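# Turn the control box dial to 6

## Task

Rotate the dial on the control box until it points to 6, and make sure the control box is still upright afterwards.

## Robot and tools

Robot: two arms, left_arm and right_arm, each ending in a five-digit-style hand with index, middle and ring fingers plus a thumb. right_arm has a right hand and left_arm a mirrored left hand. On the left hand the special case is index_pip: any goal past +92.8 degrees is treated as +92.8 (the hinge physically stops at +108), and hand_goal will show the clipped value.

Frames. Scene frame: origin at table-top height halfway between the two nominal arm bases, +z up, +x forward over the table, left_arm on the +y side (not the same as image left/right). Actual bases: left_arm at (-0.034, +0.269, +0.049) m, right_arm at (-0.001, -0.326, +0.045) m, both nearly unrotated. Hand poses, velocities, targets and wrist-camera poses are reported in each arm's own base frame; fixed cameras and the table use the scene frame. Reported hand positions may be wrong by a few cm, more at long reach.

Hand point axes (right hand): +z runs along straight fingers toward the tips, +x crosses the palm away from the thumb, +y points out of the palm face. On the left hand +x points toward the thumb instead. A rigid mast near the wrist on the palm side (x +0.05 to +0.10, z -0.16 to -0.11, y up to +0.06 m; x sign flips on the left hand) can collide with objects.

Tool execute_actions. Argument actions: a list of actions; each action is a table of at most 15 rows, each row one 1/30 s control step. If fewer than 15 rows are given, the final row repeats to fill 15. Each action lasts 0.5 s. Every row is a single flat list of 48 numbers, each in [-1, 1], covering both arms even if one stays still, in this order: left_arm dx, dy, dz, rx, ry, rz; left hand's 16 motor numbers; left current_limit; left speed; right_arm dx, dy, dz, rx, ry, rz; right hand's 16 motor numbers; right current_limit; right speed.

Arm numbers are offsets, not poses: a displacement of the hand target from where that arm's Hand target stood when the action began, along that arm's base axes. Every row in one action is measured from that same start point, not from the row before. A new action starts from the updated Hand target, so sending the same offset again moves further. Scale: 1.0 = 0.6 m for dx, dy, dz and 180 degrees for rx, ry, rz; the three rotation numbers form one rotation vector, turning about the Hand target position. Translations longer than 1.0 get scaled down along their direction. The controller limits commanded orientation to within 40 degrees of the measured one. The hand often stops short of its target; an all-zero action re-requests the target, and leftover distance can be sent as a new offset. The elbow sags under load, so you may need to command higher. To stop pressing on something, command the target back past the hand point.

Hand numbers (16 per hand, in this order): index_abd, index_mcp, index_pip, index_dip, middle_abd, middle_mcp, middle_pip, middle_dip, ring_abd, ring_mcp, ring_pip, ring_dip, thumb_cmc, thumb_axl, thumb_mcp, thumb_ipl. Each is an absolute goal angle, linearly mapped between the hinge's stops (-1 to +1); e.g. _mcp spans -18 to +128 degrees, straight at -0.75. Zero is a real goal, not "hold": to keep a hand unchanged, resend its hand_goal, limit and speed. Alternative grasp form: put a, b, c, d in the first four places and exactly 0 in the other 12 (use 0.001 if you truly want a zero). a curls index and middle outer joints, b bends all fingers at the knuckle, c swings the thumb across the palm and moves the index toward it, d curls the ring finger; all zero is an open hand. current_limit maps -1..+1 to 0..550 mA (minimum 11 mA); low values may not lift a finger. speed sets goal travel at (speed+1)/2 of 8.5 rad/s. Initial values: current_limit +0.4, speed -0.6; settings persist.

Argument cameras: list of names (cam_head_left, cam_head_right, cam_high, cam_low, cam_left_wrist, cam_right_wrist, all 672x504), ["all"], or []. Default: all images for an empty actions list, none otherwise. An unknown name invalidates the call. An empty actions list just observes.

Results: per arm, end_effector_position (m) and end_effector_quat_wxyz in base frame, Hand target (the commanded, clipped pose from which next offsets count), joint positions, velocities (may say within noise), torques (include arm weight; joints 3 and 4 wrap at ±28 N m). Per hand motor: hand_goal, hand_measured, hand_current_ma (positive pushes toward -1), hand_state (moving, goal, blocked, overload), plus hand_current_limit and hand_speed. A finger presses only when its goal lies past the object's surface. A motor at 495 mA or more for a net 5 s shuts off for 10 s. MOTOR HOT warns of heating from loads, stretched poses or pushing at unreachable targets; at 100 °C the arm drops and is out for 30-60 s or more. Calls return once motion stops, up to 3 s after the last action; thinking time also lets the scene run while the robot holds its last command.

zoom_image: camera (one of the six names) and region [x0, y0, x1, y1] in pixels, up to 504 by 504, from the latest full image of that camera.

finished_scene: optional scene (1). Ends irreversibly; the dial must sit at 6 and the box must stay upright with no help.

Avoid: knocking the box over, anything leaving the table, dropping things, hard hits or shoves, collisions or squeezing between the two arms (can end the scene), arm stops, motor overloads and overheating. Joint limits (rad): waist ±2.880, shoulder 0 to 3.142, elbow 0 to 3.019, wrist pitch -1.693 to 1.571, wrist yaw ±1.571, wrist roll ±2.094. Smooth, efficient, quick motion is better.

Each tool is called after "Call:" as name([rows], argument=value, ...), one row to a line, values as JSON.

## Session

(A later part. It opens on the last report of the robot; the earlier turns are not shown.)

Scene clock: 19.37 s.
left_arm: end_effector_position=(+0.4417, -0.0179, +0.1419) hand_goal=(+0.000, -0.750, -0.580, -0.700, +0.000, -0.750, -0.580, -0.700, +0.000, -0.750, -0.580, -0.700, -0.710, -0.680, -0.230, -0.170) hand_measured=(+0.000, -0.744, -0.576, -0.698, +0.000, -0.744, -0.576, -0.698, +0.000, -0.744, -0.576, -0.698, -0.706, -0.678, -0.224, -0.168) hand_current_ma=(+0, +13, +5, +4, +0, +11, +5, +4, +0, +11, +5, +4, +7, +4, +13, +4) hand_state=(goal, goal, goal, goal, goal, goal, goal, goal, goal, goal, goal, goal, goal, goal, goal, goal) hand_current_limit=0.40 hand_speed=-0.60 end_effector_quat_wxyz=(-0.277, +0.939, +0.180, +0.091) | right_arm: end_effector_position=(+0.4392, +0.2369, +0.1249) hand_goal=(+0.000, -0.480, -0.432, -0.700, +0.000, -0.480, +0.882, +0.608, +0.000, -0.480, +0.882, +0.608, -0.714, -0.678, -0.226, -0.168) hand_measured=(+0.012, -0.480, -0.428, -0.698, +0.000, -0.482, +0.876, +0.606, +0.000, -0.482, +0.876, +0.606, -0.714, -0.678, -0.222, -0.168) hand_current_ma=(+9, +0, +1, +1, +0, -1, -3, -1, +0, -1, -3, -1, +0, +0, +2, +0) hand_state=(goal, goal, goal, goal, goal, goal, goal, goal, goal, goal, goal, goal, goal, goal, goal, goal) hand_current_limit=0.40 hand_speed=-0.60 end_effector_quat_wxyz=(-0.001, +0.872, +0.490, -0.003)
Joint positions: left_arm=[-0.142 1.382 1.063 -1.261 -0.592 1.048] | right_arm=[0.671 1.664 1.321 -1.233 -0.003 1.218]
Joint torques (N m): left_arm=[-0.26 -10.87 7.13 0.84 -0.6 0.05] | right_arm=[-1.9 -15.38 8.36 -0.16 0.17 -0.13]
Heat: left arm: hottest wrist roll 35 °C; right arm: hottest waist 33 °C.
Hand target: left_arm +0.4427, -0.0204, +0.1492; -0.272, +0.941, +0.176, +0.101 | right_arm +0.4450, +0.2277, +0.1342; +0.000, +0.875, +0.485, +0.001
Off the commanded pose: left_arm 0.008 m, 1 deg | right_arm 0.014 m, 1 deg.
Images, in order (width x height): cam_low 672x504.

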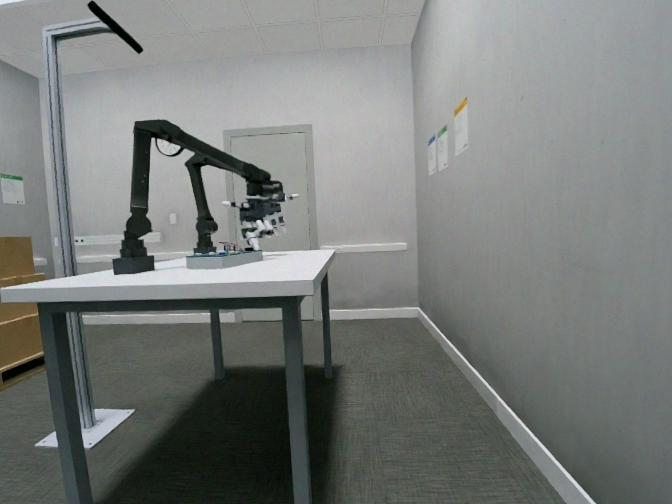

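Call:
execute_actions([
  [[0,0,0,0,0,0,0,0,0,0,0,0,0,0,0,0,0,0,0,0,0,0,0.4,-0.6,0.0,0,0.012,0,0,0,0,-0.479,-0.431,-0.7,0,-0.479,0.883,0.609,0,-0.479,0.883,0.609,-0.714,-0.678,-0.226,-0.168,0.4,-0.6]],
], cameras=["cam_low","cam_high","cam_head_left"])

Call:
zoom_image(camera="cam_low", region=[210, 220, 280, 275])

Call:
zoom_image(camera="cam_high", region=[310, 310, 390, 380])

Scene clock: 20.23 s.
left_arm: end_effector_position=(+0.4417, -0.0179, +0.1419) hand_goal=(+0.000, -0.750, -0.580, -0.700, +0.000, -0.750, -0.580, -0.700, +0.000, -0.750, -0.580, -0.700, -0.710, -0.680, -0.230, -0.170) hand_measured=(+0.000, -0.744, -0.576, -0.698, +0.000, -0.744, -0.576, -0.698, +0.000, -0.744, -0.576, -0.698, -0.706, -0.678, -0.224, -0.168) hand_current_ma=(+0, +13, +5, +4, +0, +11, +5, +4, +0, +11, +5, +4, +7, +4, +13, +4) hand_state=(goal, goal, goal, goal, goal, goal, goal, goal, goal, goal, goal, goal, goal, goal, goal, goal) hand_current_limit=0.40 hand_speed=-0.60 end_effector_quat_wxyz=(-0.277, +0.939, +0.180, +0.091) | right_arm: end_effector_position=(+0.4378, +0.2294, +0.1251) hand_goal=(+0.000, -0.480, -0.432, -0.700, +0.000, -0.480, +0.882, +0.608, +0.000, -0.480, +0.882, +0.608, -0.714, -0.678, -0.226, -0.168) hand_measured=(+0.004, -0.480, -0.430, -0.698, +0.000, -0.482, +0.876, +0.606, +0.000, -0.482, +0.876, +0.606, -0.714, -0.678, -0.222, -0.168) hand_current_ma=(+1, +0, +1, +1, +0, -1, -3, -1, +0, -1, -3, -1, +0, +0, +2, +0) hand_state=(goal, goal, goal, goal, goal, goal, goal, goal, goal, goal, goal, goal, goal, goal, goal, goal) hand_current_limit=0.40 hand_speed=-0.60 end_effector_quat_wxyz=(+0.001, +0.874, +0.486, -0.013)
Joint positions: left_arm=[-0.142 1.382 1.063 -1.261 -0.592 1.048] | right_arm=[0.661 1.664 1.321 -1.254 -0.002 1.216]
Joint torques (N m): left_arm=[-0.32 -10.93 7.15 0.81 -0.6 0.05] | right_arm=[-0.97 -15.68 9.26 -0.16 0.14 -0.11]
Heat: left arm: hottest wrist roll 35 °C; right arm: hottest waist 33 °C.
Hand target: left_arm +0.4427, -0.0204, +0.1492; -0.272, +0.941, +0.176, +0.101 | right_arm +0.4450, +0.2279, +0.1414; +0.000, +0.875, +0.485, +0.001
Off the commanded pose: left_arm 0.008 m, 1 deg | right_arm 0.018 m, 2 deg.
Images, in order (width x height): cam_head_left 672x504, cam_high 672x504, cam_low 672x504.

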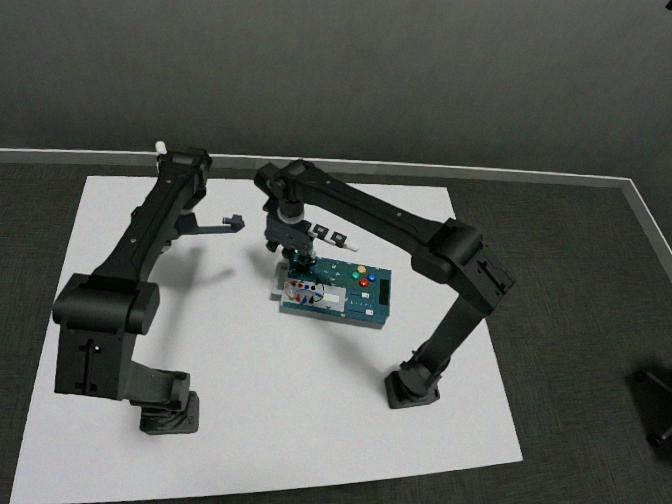

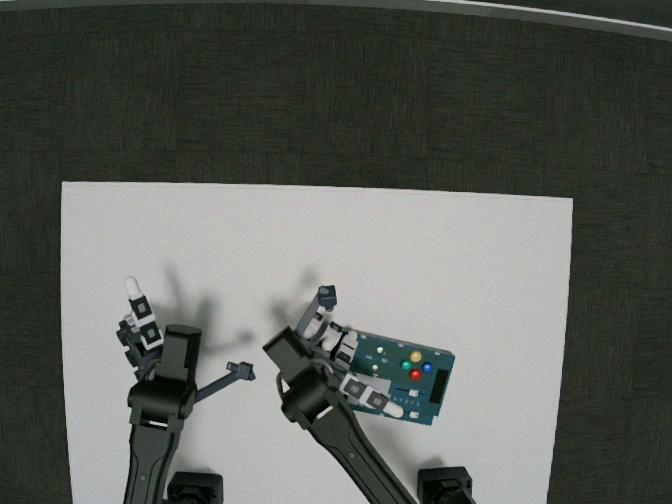

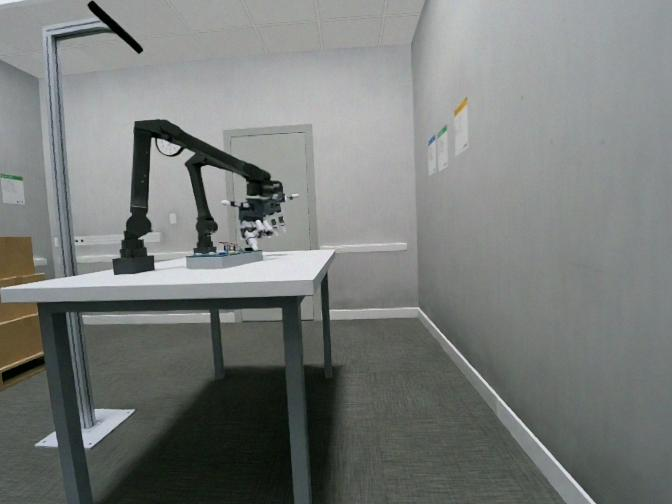

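Scaled by 7.200 from the camera's 672x504 image, which has a finer 960x720 frame.

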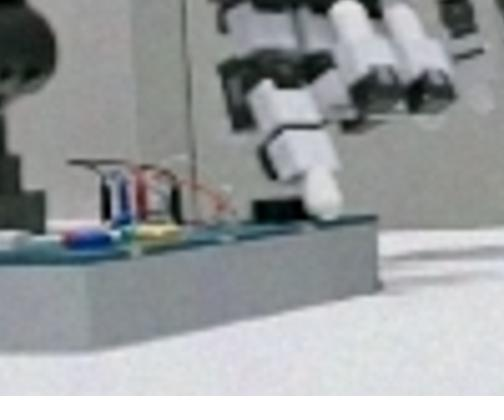

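Scaled by 6.300 from the camera's 672x504 image, which has a finer 960x720 frame.

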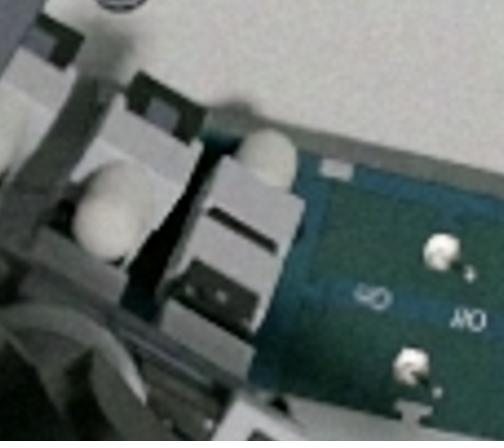

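Call:
zoom_image(camera="cam_head_left", region=[275, 230, 345, 290])

Call:
zoom_image(camera="cam_high", region=[320, 320, 380, 370])

Scaled by 7.200 from the camera's 672x504 image, which has a finer 960x720 frame.

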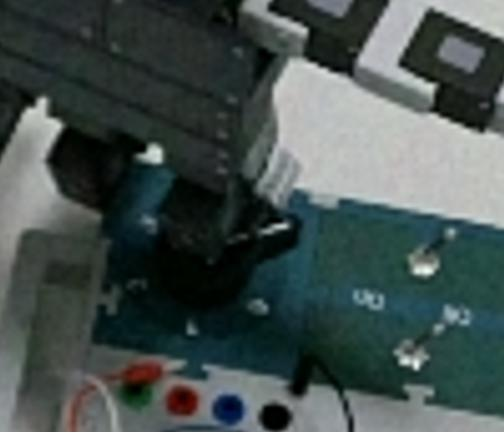

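Scaled by 8.400 from the camera's 672x504 image, which has a finer 960x720 frame.

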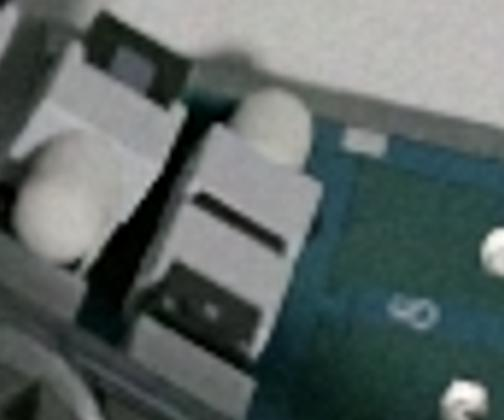

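Call:
execute_actions([
  [[0,0,0,0,0,0,0,0,0,0,0,0,0,0,0,0,0,0,0,0,0,0,0.4,-0.6,-0.015,0,0,0,0,0,0,-0.479,-0.431,-0.7,0,-0.479,0.883,0.609,0,-0.479,0.883,0.609,-0.714,-0.678,-0.226,-0.168,0.4,-0.6]],
  [[0,0,0,0,0,0,0,0,0,0,0,0,0,0,0,0,0,0,0,0,0,0,0.4,-0.6,-0.015,0,0,0,0,0,0,-0.479,-0.431,-0.7,0,-0.479,0.883,0.609,0,-0.479,0.883,0.609,-0.714,-0.678,-0.226,-0.168,0.4,-0.6]],
], cameras=["cam_low","cam_high","cam_head_left"])

Call:
zoom_image(camera="cam_head_left", region=[275, 230, 345, 290])

Call:
zoom_image(camera="cam_high", region=[310, 310, 390, 380])

Call:
zoom_image(camera="cam_low", region=[210, 220, 280, 275])

Scene clock: 28.50 s.
left_arm: end_effector_position=(+0.4417, -0.0179, +0.1419) hand_goal=(+0.000, -0.750, -0.580, -0.700, +0.000, -0.750, -0.580, -0.700, +0.000, -0.750, -0.580, -0.700, -0.710, -0.680, -0.230, -0.170) hand_measured=(+0.000, -0.744, -0.576, -0.698, +0.000, -0.744, -0.576, -0.698, +0.000, -0.744, -0.576, -0.698, -0.706, -0.678, -0.224, -0.168) hand_current_ma=(+0, +13, +5, +4, +0, +11, +5, +4, +0, +11, +5, +4, +7, +4, +13, +4) hand_state=(goal, goal, goal, goal, goal, goal, goal, goal, goal, goal, goal, goal, goal, goal, goal, goal) hand_current_limit=0.40 hand_speed=-0.60 end_effector_quat_wxyz=(-0.277, +0.939, +0.180, +0.091) | right_arm: end_effector_position=(+0.4324, +0.2265, +0.1333) hand_goal=(+0.000, -0.480, -0.432, -0.700, +0.000, -0.480, +0.882, +0.608, +0.000, -0.480, +0.882, +0.608, -0.714, -0.678, -0.226, -0.168) hand_measured=(+0.002, -0.480, -0.430, -0.698, +0.000, -0.482, +0.876, +0.606, +0.000, -0.482, +0.876, +0.606, -0.714, -0.678, -0.222, -0.168) hand_current_ma=(+1, +0, +1, +1, +0, -1, -3, -1, +0, -1, -3, -1, +0, +0, +2, +0) hand_state=(goal, goal, goal, goal, goal, goal, goal, goal, goal, goal, goal, goal, goal, goal, goal, goal) hand_current_limit=0.40 hand_speed=-0.60 end_effector_quat_wxyz=(+0.000, +0.875, +0.485, -0.006)
Joint positions: left_arm=[-0.142 1.382 1.063 -1.261 -0.592 1.048] | right_arm=[0.663 1.634 1.306 -1.254 -0.002 1.222]
Joint torques (N m): left_arm=[-0.32 -10.87 7.1 0.81 -0.61 0.05] | right_arm=[0.5 -15.85 7.15 0.18 0.11 0.08]
Heat: left arm: hottest wrist roll 35 °C; right arm: hottest elbow 34 °C.
Hand target: left_arm +0.4427, -0.0204, +0.1492; -0.272, +0.941, +0.176, +0.101 | right_arm +0.4271, +0.2278, +0.1415; +0.000, +0.875, +0.485, +0.001
Off the commanded pose: left_arm 0.008 m, 1 deg | right_arm 0.010 m, 1 deg.
Images, in order (width x height): cam_head_left 672x504, cam_high 672x504, cam_low 672x504.

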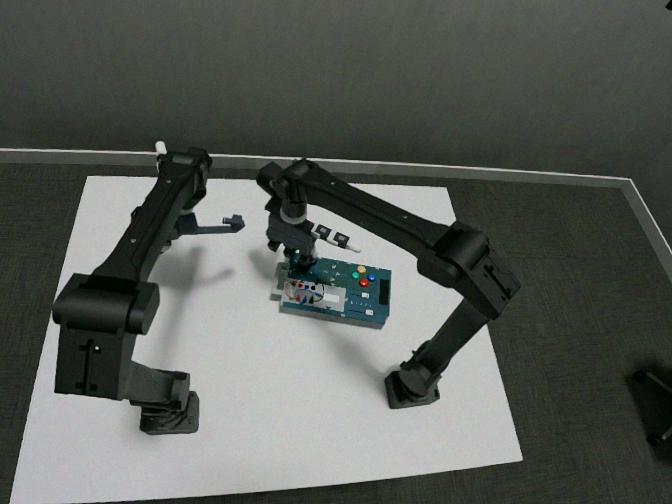

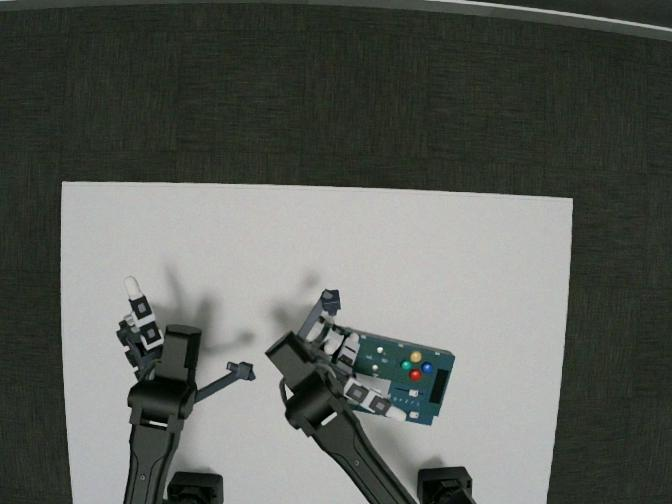

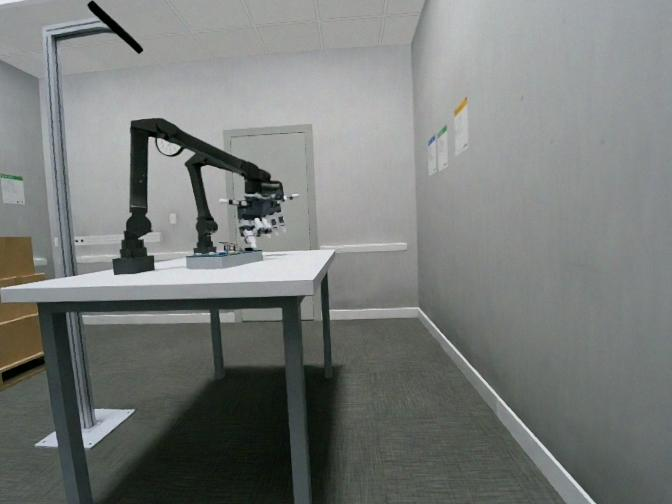

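Scaled by 7.200 from the camera's 672x504 image, which has a finer 960x720 frame.

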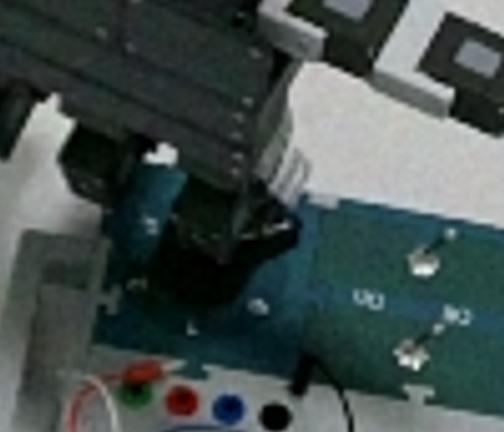

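Scaled by 6.300 from the camera's 672x504 image, which has a finer 960x720 frame.

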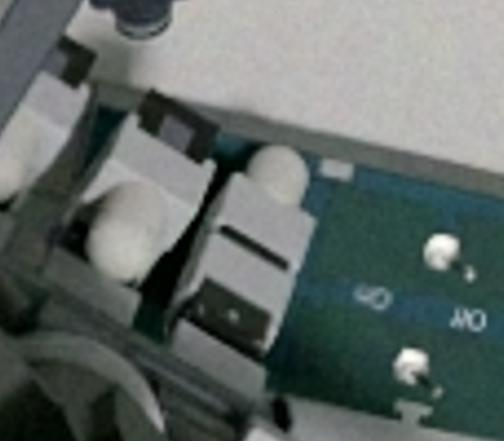

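Scaled by 7.200 from the camera's 672x504 image, which has a finer 960x720 frame.

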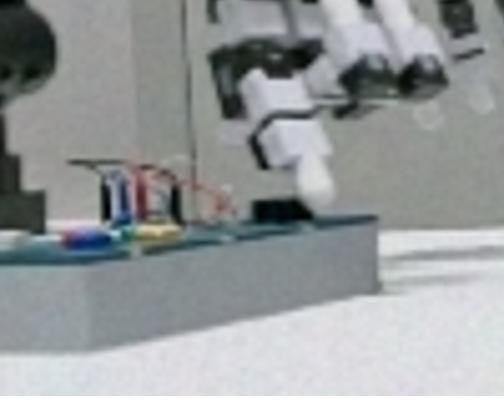

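Call:
execute_actions([
  [[0,0,0,0,0,0,0,0,0,0,0,0,0,0,0,0,0,0,0,0,0,0,0.4,-0.6,-0.008,0,-0.034,0,0,0,0,-0.479,-0.431,-0.7,0,-0.479,0.883,0.609,0,-0.479,0.883,0.609,-0.714,-0.678,-0.226,-0.168,0.4,-0.6]],
], cameras=["cam_low","cam_high","cam_head_left"])

Call:
zoom_image(camera="cam_low", region=[210, 220, 280, 275])

Scene clock: 29.47 s.
left_arm: end_effector_position=(+0.4417, -0.0179, +0.1419) hand_goal=(+0.000, -0.750, -0.580, -0.700, +0.000, -0.750, -0.580, -0.700, +0.000, -0.750, -0.580, -0.700, -0.710, -0.680, -0.230, -0.170) hand_measured=(+0.000, -0.744, -0.576, -0.698, +0.000, -0.744, -0.576, -0.698, +0.000, -0.744, -0.576, -0.698, -0.706, -0.678, -0.224, -0.168) hand_current_ma=(+0, +13, +5, +4, +0, +11, +5, +4, +0, +11, +5, +4, +7, +4, +13, +4) hand_state=(goal, goal, goal, goal, goal, goal, goal, goal, goal, goal, goal, goal, goal, goal, goal, goal) hand_current_limit=0.40 hand_speed=-0.60 end_effector_quat_wxyz=(-0.277, +0.939, +0.180, +0.091) | right_arm: end_effector_position=(+0.4259, +0.2248, +0.1225) hand_goal=(+0.000, -0.480, -0.432, -0.700, +0.000, -0.480, +0.882, +0.608, +0.000, -0.480, +0.882, +0.608, -0.714, -0.678, -0.226, -0.168) hand_measured=(-0.002, -0.464, -0.422, -0.696, +0.000, -0.482, +0.876, +0.606, +0.000, -0.482, +0.876, +0.606, -0.714, -0.678, -0.222, -0.168) hand_current_ma=(+0, +16, +6, +1, +0, -1, -3, -1, +0, -1, -3, -1, +0, +0, +2, +0) hand_state=(goal, goal, goal, goal, goal, goal, goal, goal, goal, goal, goal, goal, goal, goal, goal, goal) hand_current_limit=0.40 hand_speed=-0.60 end_effector_quat_wxyz=(+0.001, +0.875, +0.484, -0.005)
Joint positions: left_arm=[-0.142 1.382 1.063 -1.261 -0.592 1.048] | right_arm=[0.67 1.628 1.268 -1.221 0 1.231]
Joint torques (N m): left_arm=[-0.5 -10.87 7.13 0.85 -0.6 0.06] | right_arm=[0.62 -14.39 6.42 0.99 0.04 0.09]
Heat: left arm: hottest wrist roll 35 °C; right arm: hottest elbow 34 °C.
Hand target: left_arm +0.4427, -0.0204, +0.1492; -0.272, +0.941, +0.176, +0.101 | right_arm +0.4222, +0.2277, +0.1210; +0.000, +0.875, +0.485, +0.001
Off the commanded pose: left_arm 0.008 m, 1 deg | right_arm 0.005 m, 1 deg.
Images, in order (width x height): cam_head_left 672x504, cam_high 672x504, cam_low 672x504.

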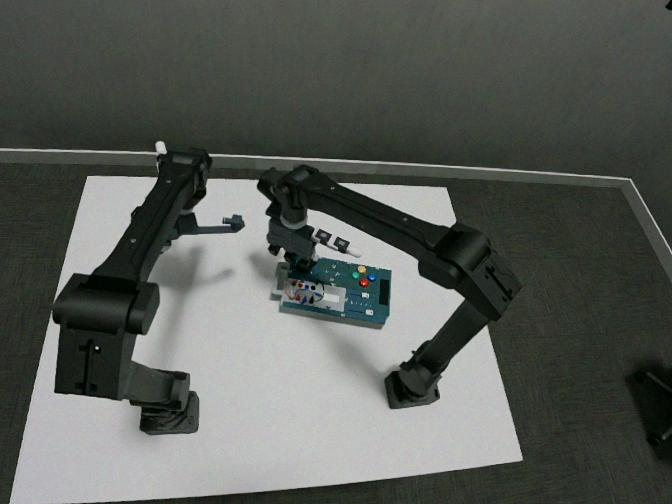

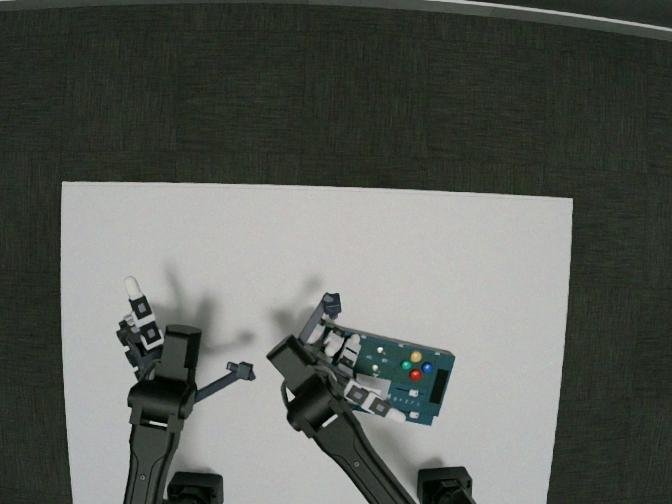

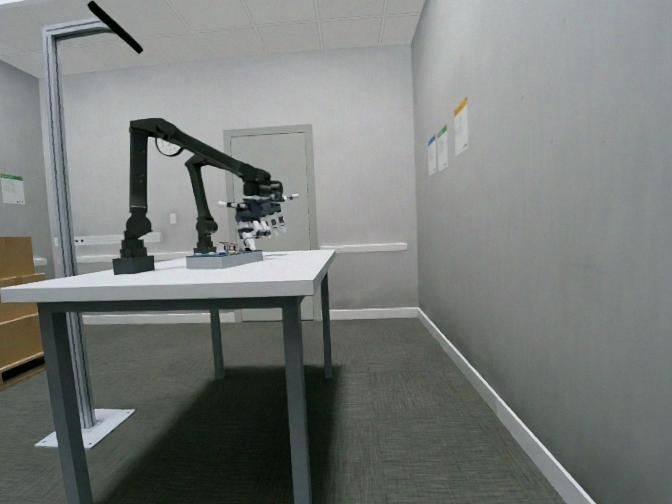

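Scaled by 7.200 from the camera's 672x504 image, which has a finer 960x720 frame.

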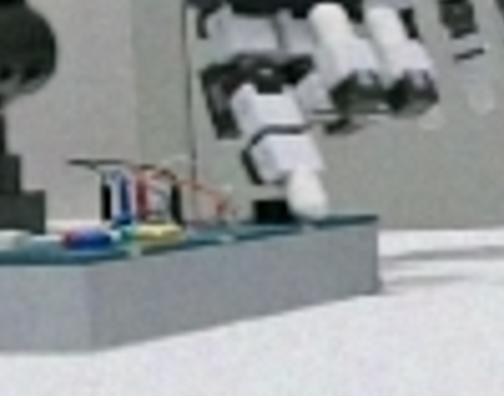

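Call:
execute_actions([
  [[0,0,0,0,0,0,0,0,0,0,0,0,0,0,0,0,0,0,0,0,0,0,0.4,-0.6,-0.017,-0.003,0.004,0,0,0,0,-0.479,-0.431,-0.7,0,-0.479,0.883,0.609,0,-0.479,0.883,0.609,-0.714,-0.678,-0.226,-0.168,0.4,-0.6]],
], cameras=["cam_low","cam_high","cam_head_left"])

Call:
zoom_image(camera="cam_low", region=[210, 220, 280, 275])

Call:
zoom_image(camera="cam_head_left", region=[275, 230, 345, 290])

Call:
zoom_image(camera="cam_high", region=[310, 310, 390, 380])

Scene clock: 30.40 s.
left_arm: end_effector_position=(+0.4417, -0.0179, +0.1419) hand_goal=(+0.000, -0.750, -0.580, -0.700, +0.000, -0.750, -0.580, -0.700, +0.000, -0.750, -0.580, -0.700, -0.710, -0.680, -0.230, -0.170) hand_measured=(+0.000, -0.744, -0.576, -0.698, +0.000, -0.744, -0.576, -0.698, +0.000, -0.744, -0.576, -0.698, -0.706, -0.678, -0.224, -0.168) hand_current_ma=(+0, +13, +5, +4, +0, +11, +5, +4, +0, +11, +5, +4, +7, +4, +13, +4) hand_state=(goal, goal, goal, goal, goal, goal, goal, goal, goal, goal, goal, goal, goal, goal, goal, goal) hand_current_limit=0.40 hand_speed=-0.60 end_effector_quat_wxyz=(-0.277, +0.939, +0.180, +0.091) | right_arm: end_effector_position=(+0.4204, +0.2237, +0.1226) hand_goal=(+0.000, -0.480, -0.432, -0.700, +0.000, -0.480, +0.882, +0.608, +0.000, -0.480, +0.882, +0.608, -0.714, -0.678, -0.226, -0.168) hand_measured=(+0.010, -0.458, -0.420, -0.696, +0.000, -0.482, +0.876, +0.606, +0.000, -0.482, +0.876, +0.606, -0.714, -0.678, -0.222, -0.168) hand_current_ma=(+5, +26, +9, +1, +0, -1, -3, -1, +0, -1, -3, -1, +0, +0, +2, +0) hand_state=(goal, blocked, goal, goal, goal, goal, goal, goal, goal, goal, goal, goal, goal, goal, goal, goal) hand_current_limit=0.40 hand_speed=-0.60 end_effector_quat_wxyz=(+0.001, +0.874, +0.486, -0.001)
Joint positions: left_arm=[-0.142 1.382 1.063 -1.261 -0.592 1.048] | right_arm=[0.676 1.611 1.246 -1.208 0.002 1.232]
Joint torques (N m): left_arm=[-0.38 -10.81 7.15 0.83 -0.6 0.06] | right_arm=[0.97 -14.8 6.39 0.5 -0.02 0.15]
Heat: left arm: hottest wrist roll 35 °C; right arm: hottest elbow 34 °C.
Hand target: left_arm +0.4427, -0.0204, +0.1492; -0.272, +0.941, +0.176, +0.101 | right_arm +0.4121, +0.2260, +0.1235; +0.000, +0.875, +0.485, +0.001
Off the commanded pose: left_arm 0.008 m, 1 deg | right_arm 0.009 m, 0 deg.
Images, in order (width x height): cam_head_left 672x504, cam_high 672x504, cam_low 672x504.

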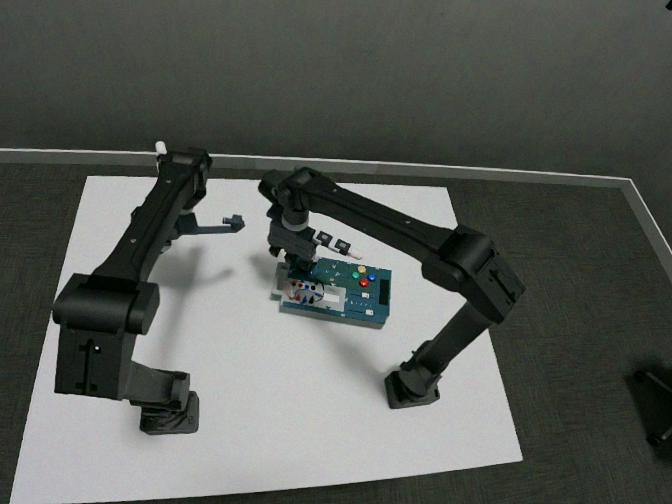

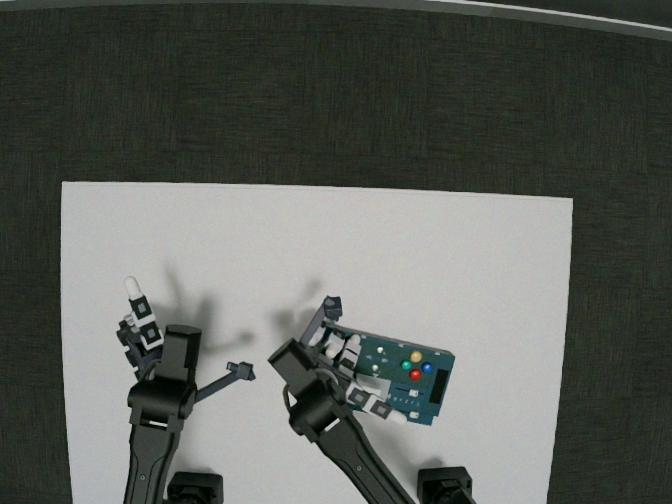

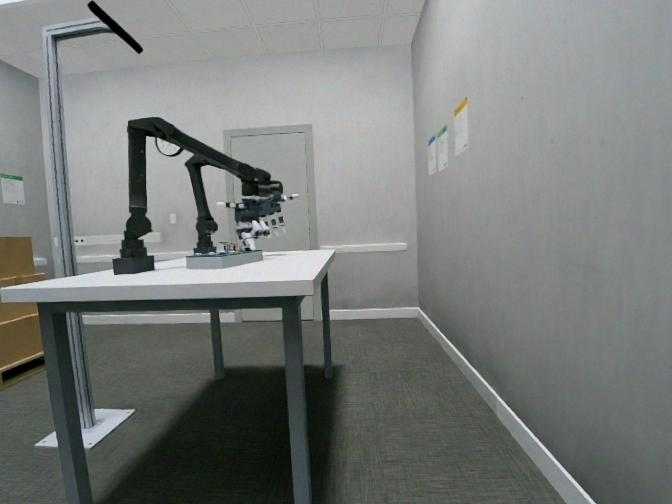

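Scaled by 7.200 from the camera's 672x504 image, which has a finer 960x720 frame.

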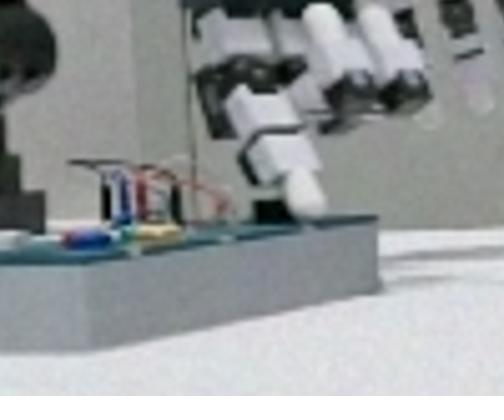

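Scaled by 7.200 from the camera's 672x504 image, which has a finer 960x720 frame.

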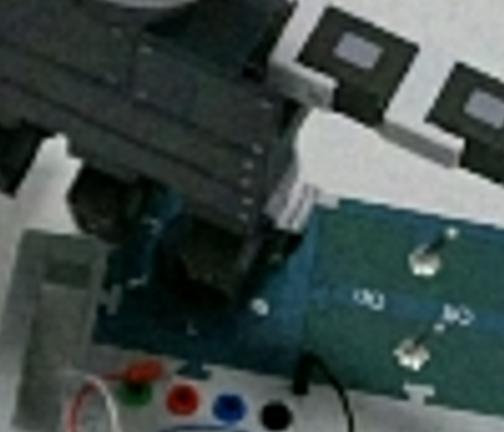

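Scaled by 6.300 from the camera's 672x504 image, which has a finer 960x720 frame.

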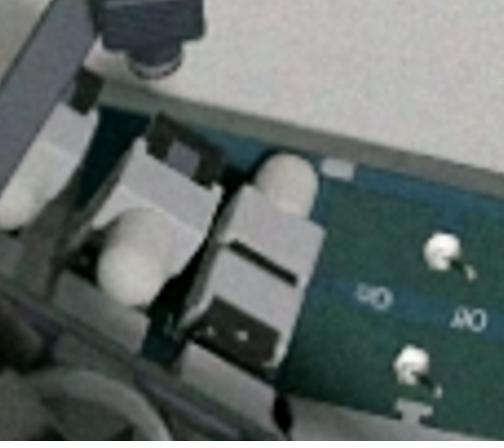

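Call:
execute_actions([
  [[0,0,0,0,0,0,0,0,0,0,0,0,0,0,0,0,0,0,0,0,0,0,0.4,-0.6,-0.017,0.009,0.0,0,0,0,0,-0.479,-0.431,-0.7,0,-0.479,0.883,0.609,0,-0.479,0.883,0.609,-0.714,-0.678,-0.226,-0.168,0.4,-0.6]],
], cameras=["cam_low","cam_high","cam_head_left","cam_head_right"])

Call:
zoom_image(camera="cam_low", region=[210, 220, 280, 275])

Call:
zoom_image(camera="cam_head_left", region=[275, 230, 345, 290])

Call:
zoom_image(camera="cam_high", region=[310, 310, 390, 380])

Call:
zoom_image(camera="cam_head_right", region=[275, 230, 345, 290])

Scene clock: 31.53 s.
left_arm: end_effector_position=(+0.4417, -0.0179, +0.1419) hand_goal=(+0.000, -0.750, -0.580, -0.700, +0.000, -0.750, -0.580, -0.700, +0.000, -0.750, -0.580, -0.700, -0.710, -0.680, -0.230, -0.170) hand_measured=(+0.000, -0.744, -0.576, -0.698, +0.000, -0.744, -0.576, -0.698, +0.000, -0.744, -0.576, -0.698, -0.706, -0.678, -0.224, -0.168) hand_current_ma=(+0, +13, +5, +4, +0, +11, +5, +4, +0, +11, +5, +4, +7, +4, +13, +4) hand_state=(goal, goal, goal, goal, goal, goal, goal, goal, goal, goal, goal, goal, goal, goal, goal, goal) hand_current_limit=0.40 hand_speed=-0.60 end_effector_quat_wxyz=(-0.277, +0.939, +0.180, +0.091) | right_arm: end_effector_position=(+0.4101, +0.2262, +0.1207) hand_goal=(+0.000, -0.480, -0.432, -0.700, +0.000, -0.480, +0.882, +0.608, +0.000, -0.480, +0.882, +0.608, -0.714, -0.678, -0.226, -0.168) hand_measured=(+0.002, -0.446, -0.414, -0.692, +0.000, -0.482, +0.876, +0.606, +0.000, -0.482, +0.876, +0.606, -0.714, -0.678, -0.222, -0.168) hand_current_ma=(+1, +50, +18, +5, +0, -1, -3, -1, +0, -1, -3, -1, +0, +0, +2, +0) hand_state=(goal, blocked, goal, goal, goal, goal, goal, goal, goal, goal, goal, goal, goal, goal, goal, goal) hand_current_limit=0.40 hand_speed=-0.60 end_effector_quat_wxyz=(+0.004, +0.875, +0.484, -0.003)
Joint positions: left_arm=[-0.142 1.382 1.063 -1.261 -0.592 1.048] | right_arm=[0.696 1.602 1.229 -1.206 0.006 1.257]
Joint torques (N m): left_arm=[-0.26 -10.81 7.13 0.84 -0.6 0.05] | right_arm=[1.38 -14.51 6.69 0.49 -0.18 0.17]
Heat: left arm: hottest wrist roll 35 °C; right arm: hottest elbow 34 °C.
Hand target: left_arm +0.4427, -0.0204, +0.1492; -0.272, +0.941, +0.176, +0.101 | right_arm +0.4018, +0.2313, +0.1235; +0.000, +0.875, +0.484, +0.001
Off the commanded pose: left_arm 0.008 m, 1 deg | right_arm 0.010 m, 1 deg.
Images, in order (width x height): cam_head_left 672x504, cam_head_right 672x504, cam_high 672x504, cam_low 672x504.

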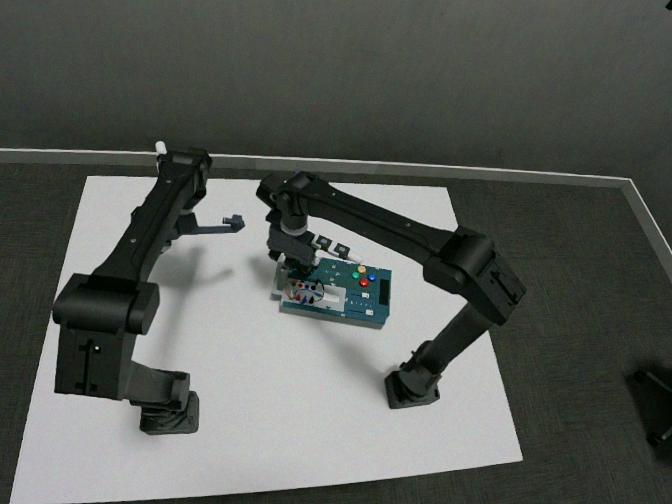

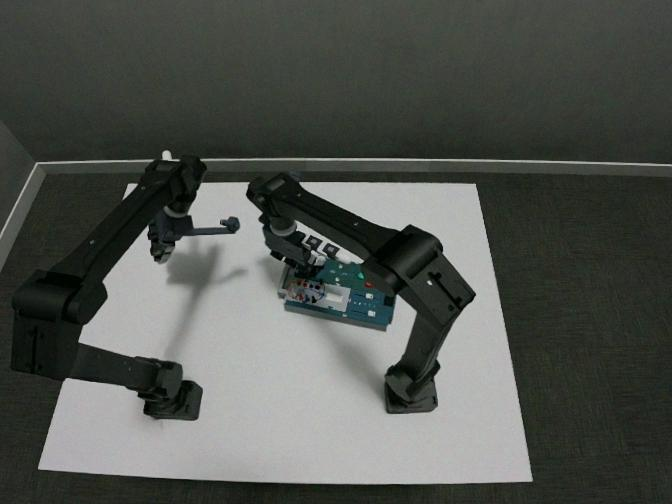

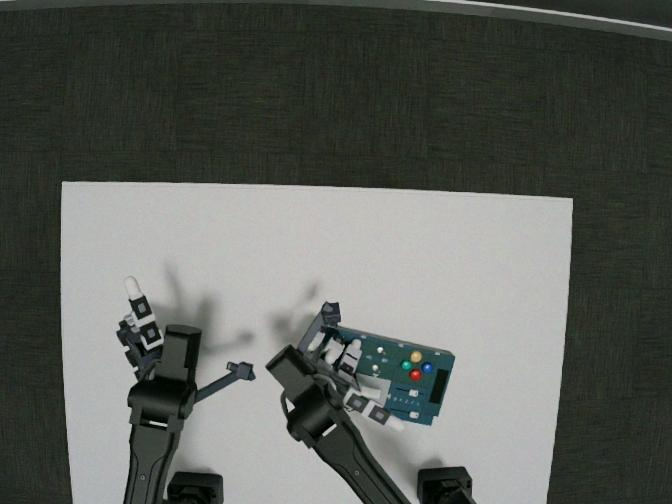

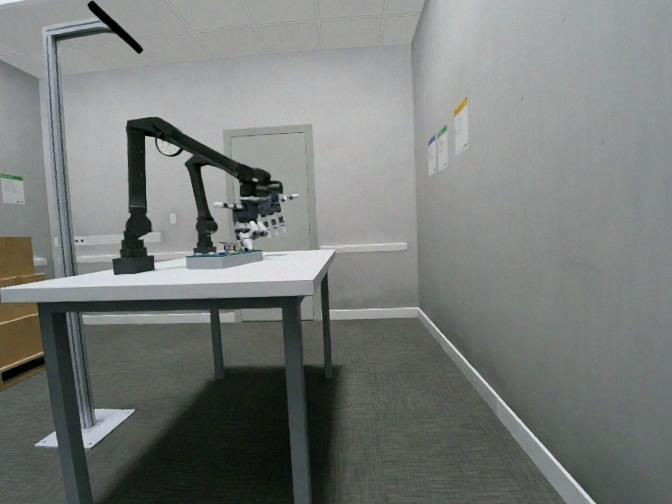

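Scaled by 7.200 from the camera's 672x504 image, which has a finer 960x720 frame.

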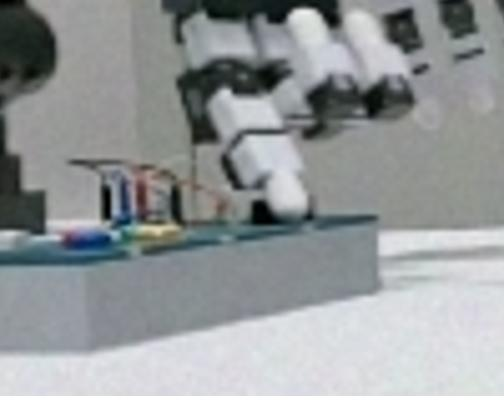

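Scaled by 7.200 from the camera's 672x504 image, which has a finer 960x720 frame.

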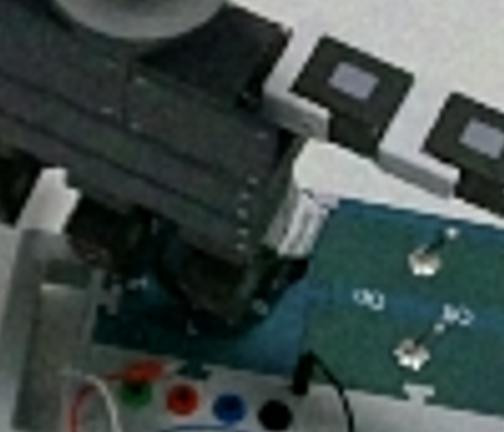

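Scaled by 6.300 from the camera's 672x504 image, which has a finer 960x720 frame.

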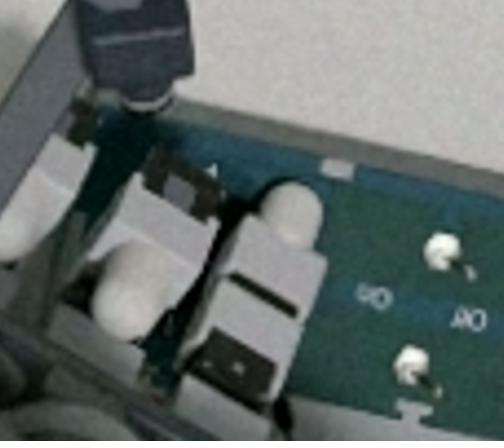

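Scaled by 7.200 from the camera's 672x504 image, which has a finer 960x720 frame.

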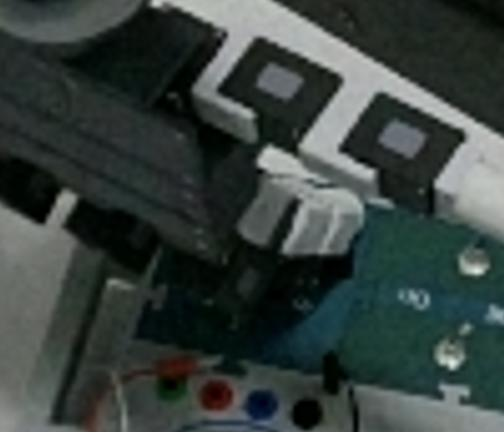

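Call:
execute_actions([
  [[0,0,0,0,0,0,0,0,0,0,0,0,0,0,0,0,0,0,0,0,0,0,0.4,-0.6,-0.02,0.002,0.001,0,0,0,0,-0.479,-0.431,-0.7,0,-0.479,0.883,0.609,0,-0.479,0.883,0.609,-0.714,-0.678,-0.226,-0.168,0.4,-0.6]],
], cameras=["cam_low","cam_high","cam_head_left","cam_head_right"])

Call:
zoom_image(camera="cam_low", region=[210, 220, 280, 275])

Call:
zoom_image(camera="cam_head_left", region=[275, 230, 345, 290])

Call:
zoom_image(camera="cam_high", region=[310, 310, 390, 380])

Call:
zoom_image(camera="cam_head_right", region=[275, 230, 345, 290])

Scene clock: 32.60 s.
left_arm: end_effector_position=(+0.4417, -0.0179, +0.1419) hand_goal=(+0.000, -0.750, -0.580, -0.700, +0.000, -0.750, -0.580, -0.700, +0.000, -0.750, -0.580, -0.700, -0.710, -0.680, -0.230, -0.170) hand_measured=(+0.000, -0.744, -0.576, -0.698, +0.000, -0.744, -0.576, -0.698, +0.000, -0.744, -0.576, -0.698, -0.706, -0.678, -0.224, -0.168) hand_current_ma=(+0, +13, +5, +4, +0, +11, +5, +4, +0, +11, +5, +4, +7, +4, +13, +4) hand_state=(goal, goal, goal, goal, goal, goal, goal, goal, goal, goal, goal, goal, goal, goal, goal, goal) hand_current_limit=0.40 hand_speed=-0.60 end_effector_quat_wxyz=(-0.277, +0.939, +0.180, +0.091) | right_arm: end_effector_position=(+0.3962, +0.2291, +0.1205) hand_goal=(+0.000, -0.480, -0.432, -0.700, +0.000, -0.480, +0.882, +0.608, +0.000, -0.480, +0.882, +0.608, -0.714, -0.678, -0.226, -0.168) hand_measured=(+0.002, -0.448, -0.412, -0.692, +0.000, -0.482, +0.876, +0.606, +0.000, -0.482, +0.876, +0.606, -0.714, -0.678, -0.222, -0.168) hand_current_ma=(+0, +48, +20, +6, +0, -1, -3, -1, +0, -1, -3, -1, +0, +0, +2, +0) hand_state=(goal, blocked, goal, goal, goal, goal, goal, goal, goal, goal, goal, goal, goal, goal, goal, goal) hand_current_limit=0.40 hand_speed=-0.60 end_effector_quat_wxyz=(+0.004, +0.874, +0.485, -0.005)
Joint positions: left_arm=[-0.142 1.382 1.063 -1.261 -0.592 1.048] | right_arm=[0.721 1.582 1.204 -1.205 0.005 1.278]
Joint torques (N m): left_arm=[-0.26 -10.75 7.15 0.84 -0.61 0.06] | right_arm=[0.91 -14.45 6.74 0.54 -0.12 0.14]
Heat: left arm: hottest wrist roll 35 °C; right arm: hottest elbow 34 °C.
Hand target: left_arm +0.4427, -0.0204, +0.1492; -0.272, +0.941, +0.176, +0.101 | right_arm +0.3899, +0.2326, +0.1241; +0.000, +0.875, +0.485, +0.001
Off the commanded pose: left_arm 0.008 m, 1 deg | right_arm 0.008 m, 1 deg.
Images, in order (width x height): cam_head_left 672x504, cam_head_right 672x504, cam_high 672x504, cam_low 672x504.

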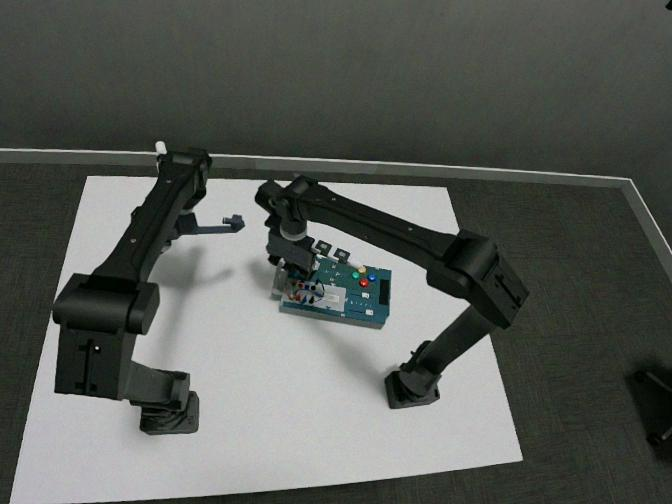

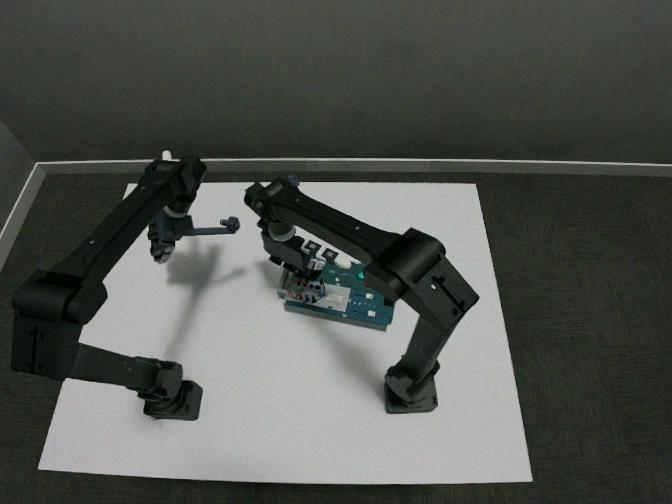

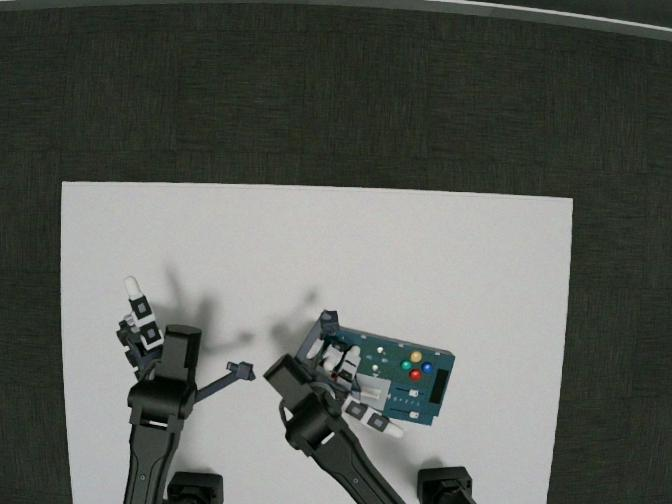

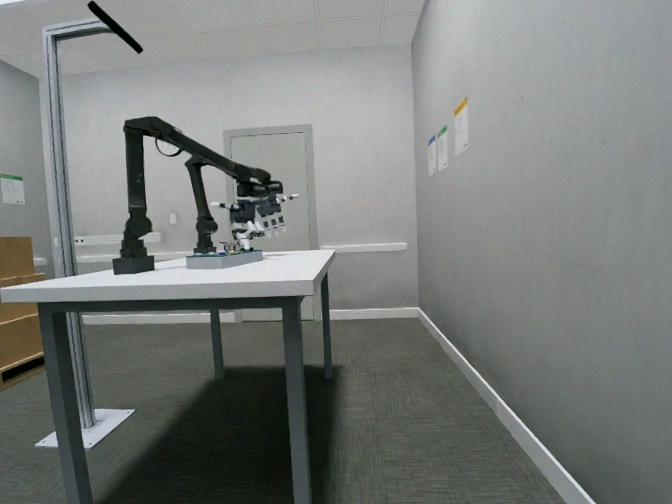

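Scaled by 7.200 from the camera's 672x504 image, which has a finer 960x720 frame.

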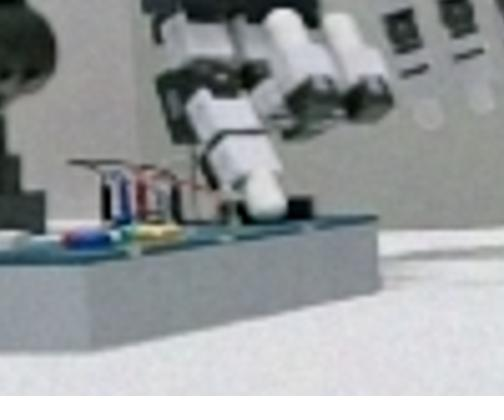

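Scaled by 7.200 from the camera's 672x504 image, which has a finer 960x720 frame.

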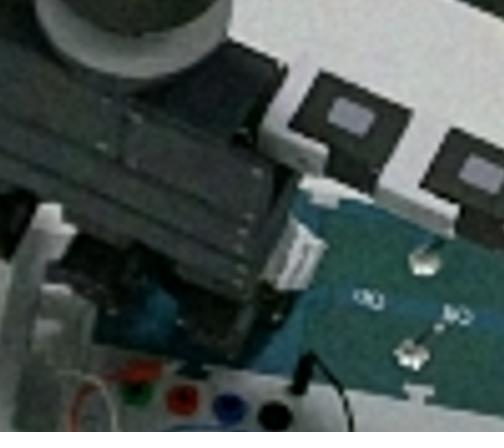

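Scaled by 6.300 from the camera's 672x504 image, which has a finer 960x720 frame.

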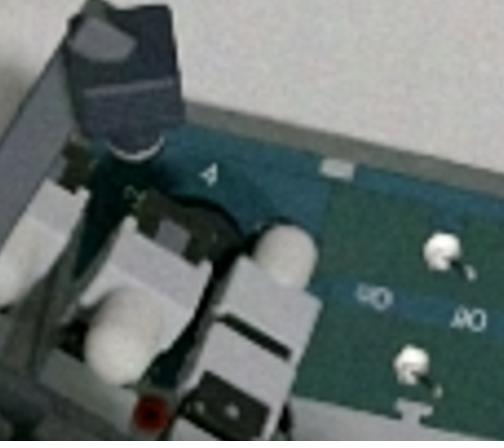

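Scaled by 7.200 from the camera's 672x504 image, which has a finer 960x720 frame.

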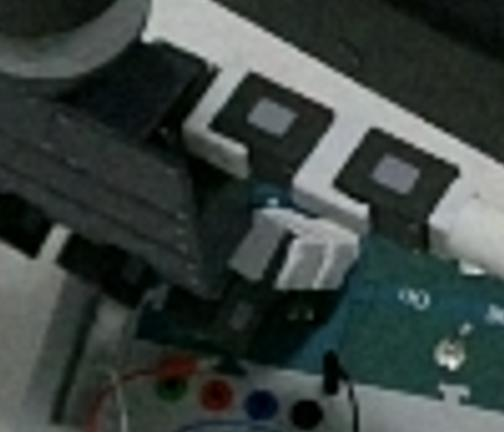

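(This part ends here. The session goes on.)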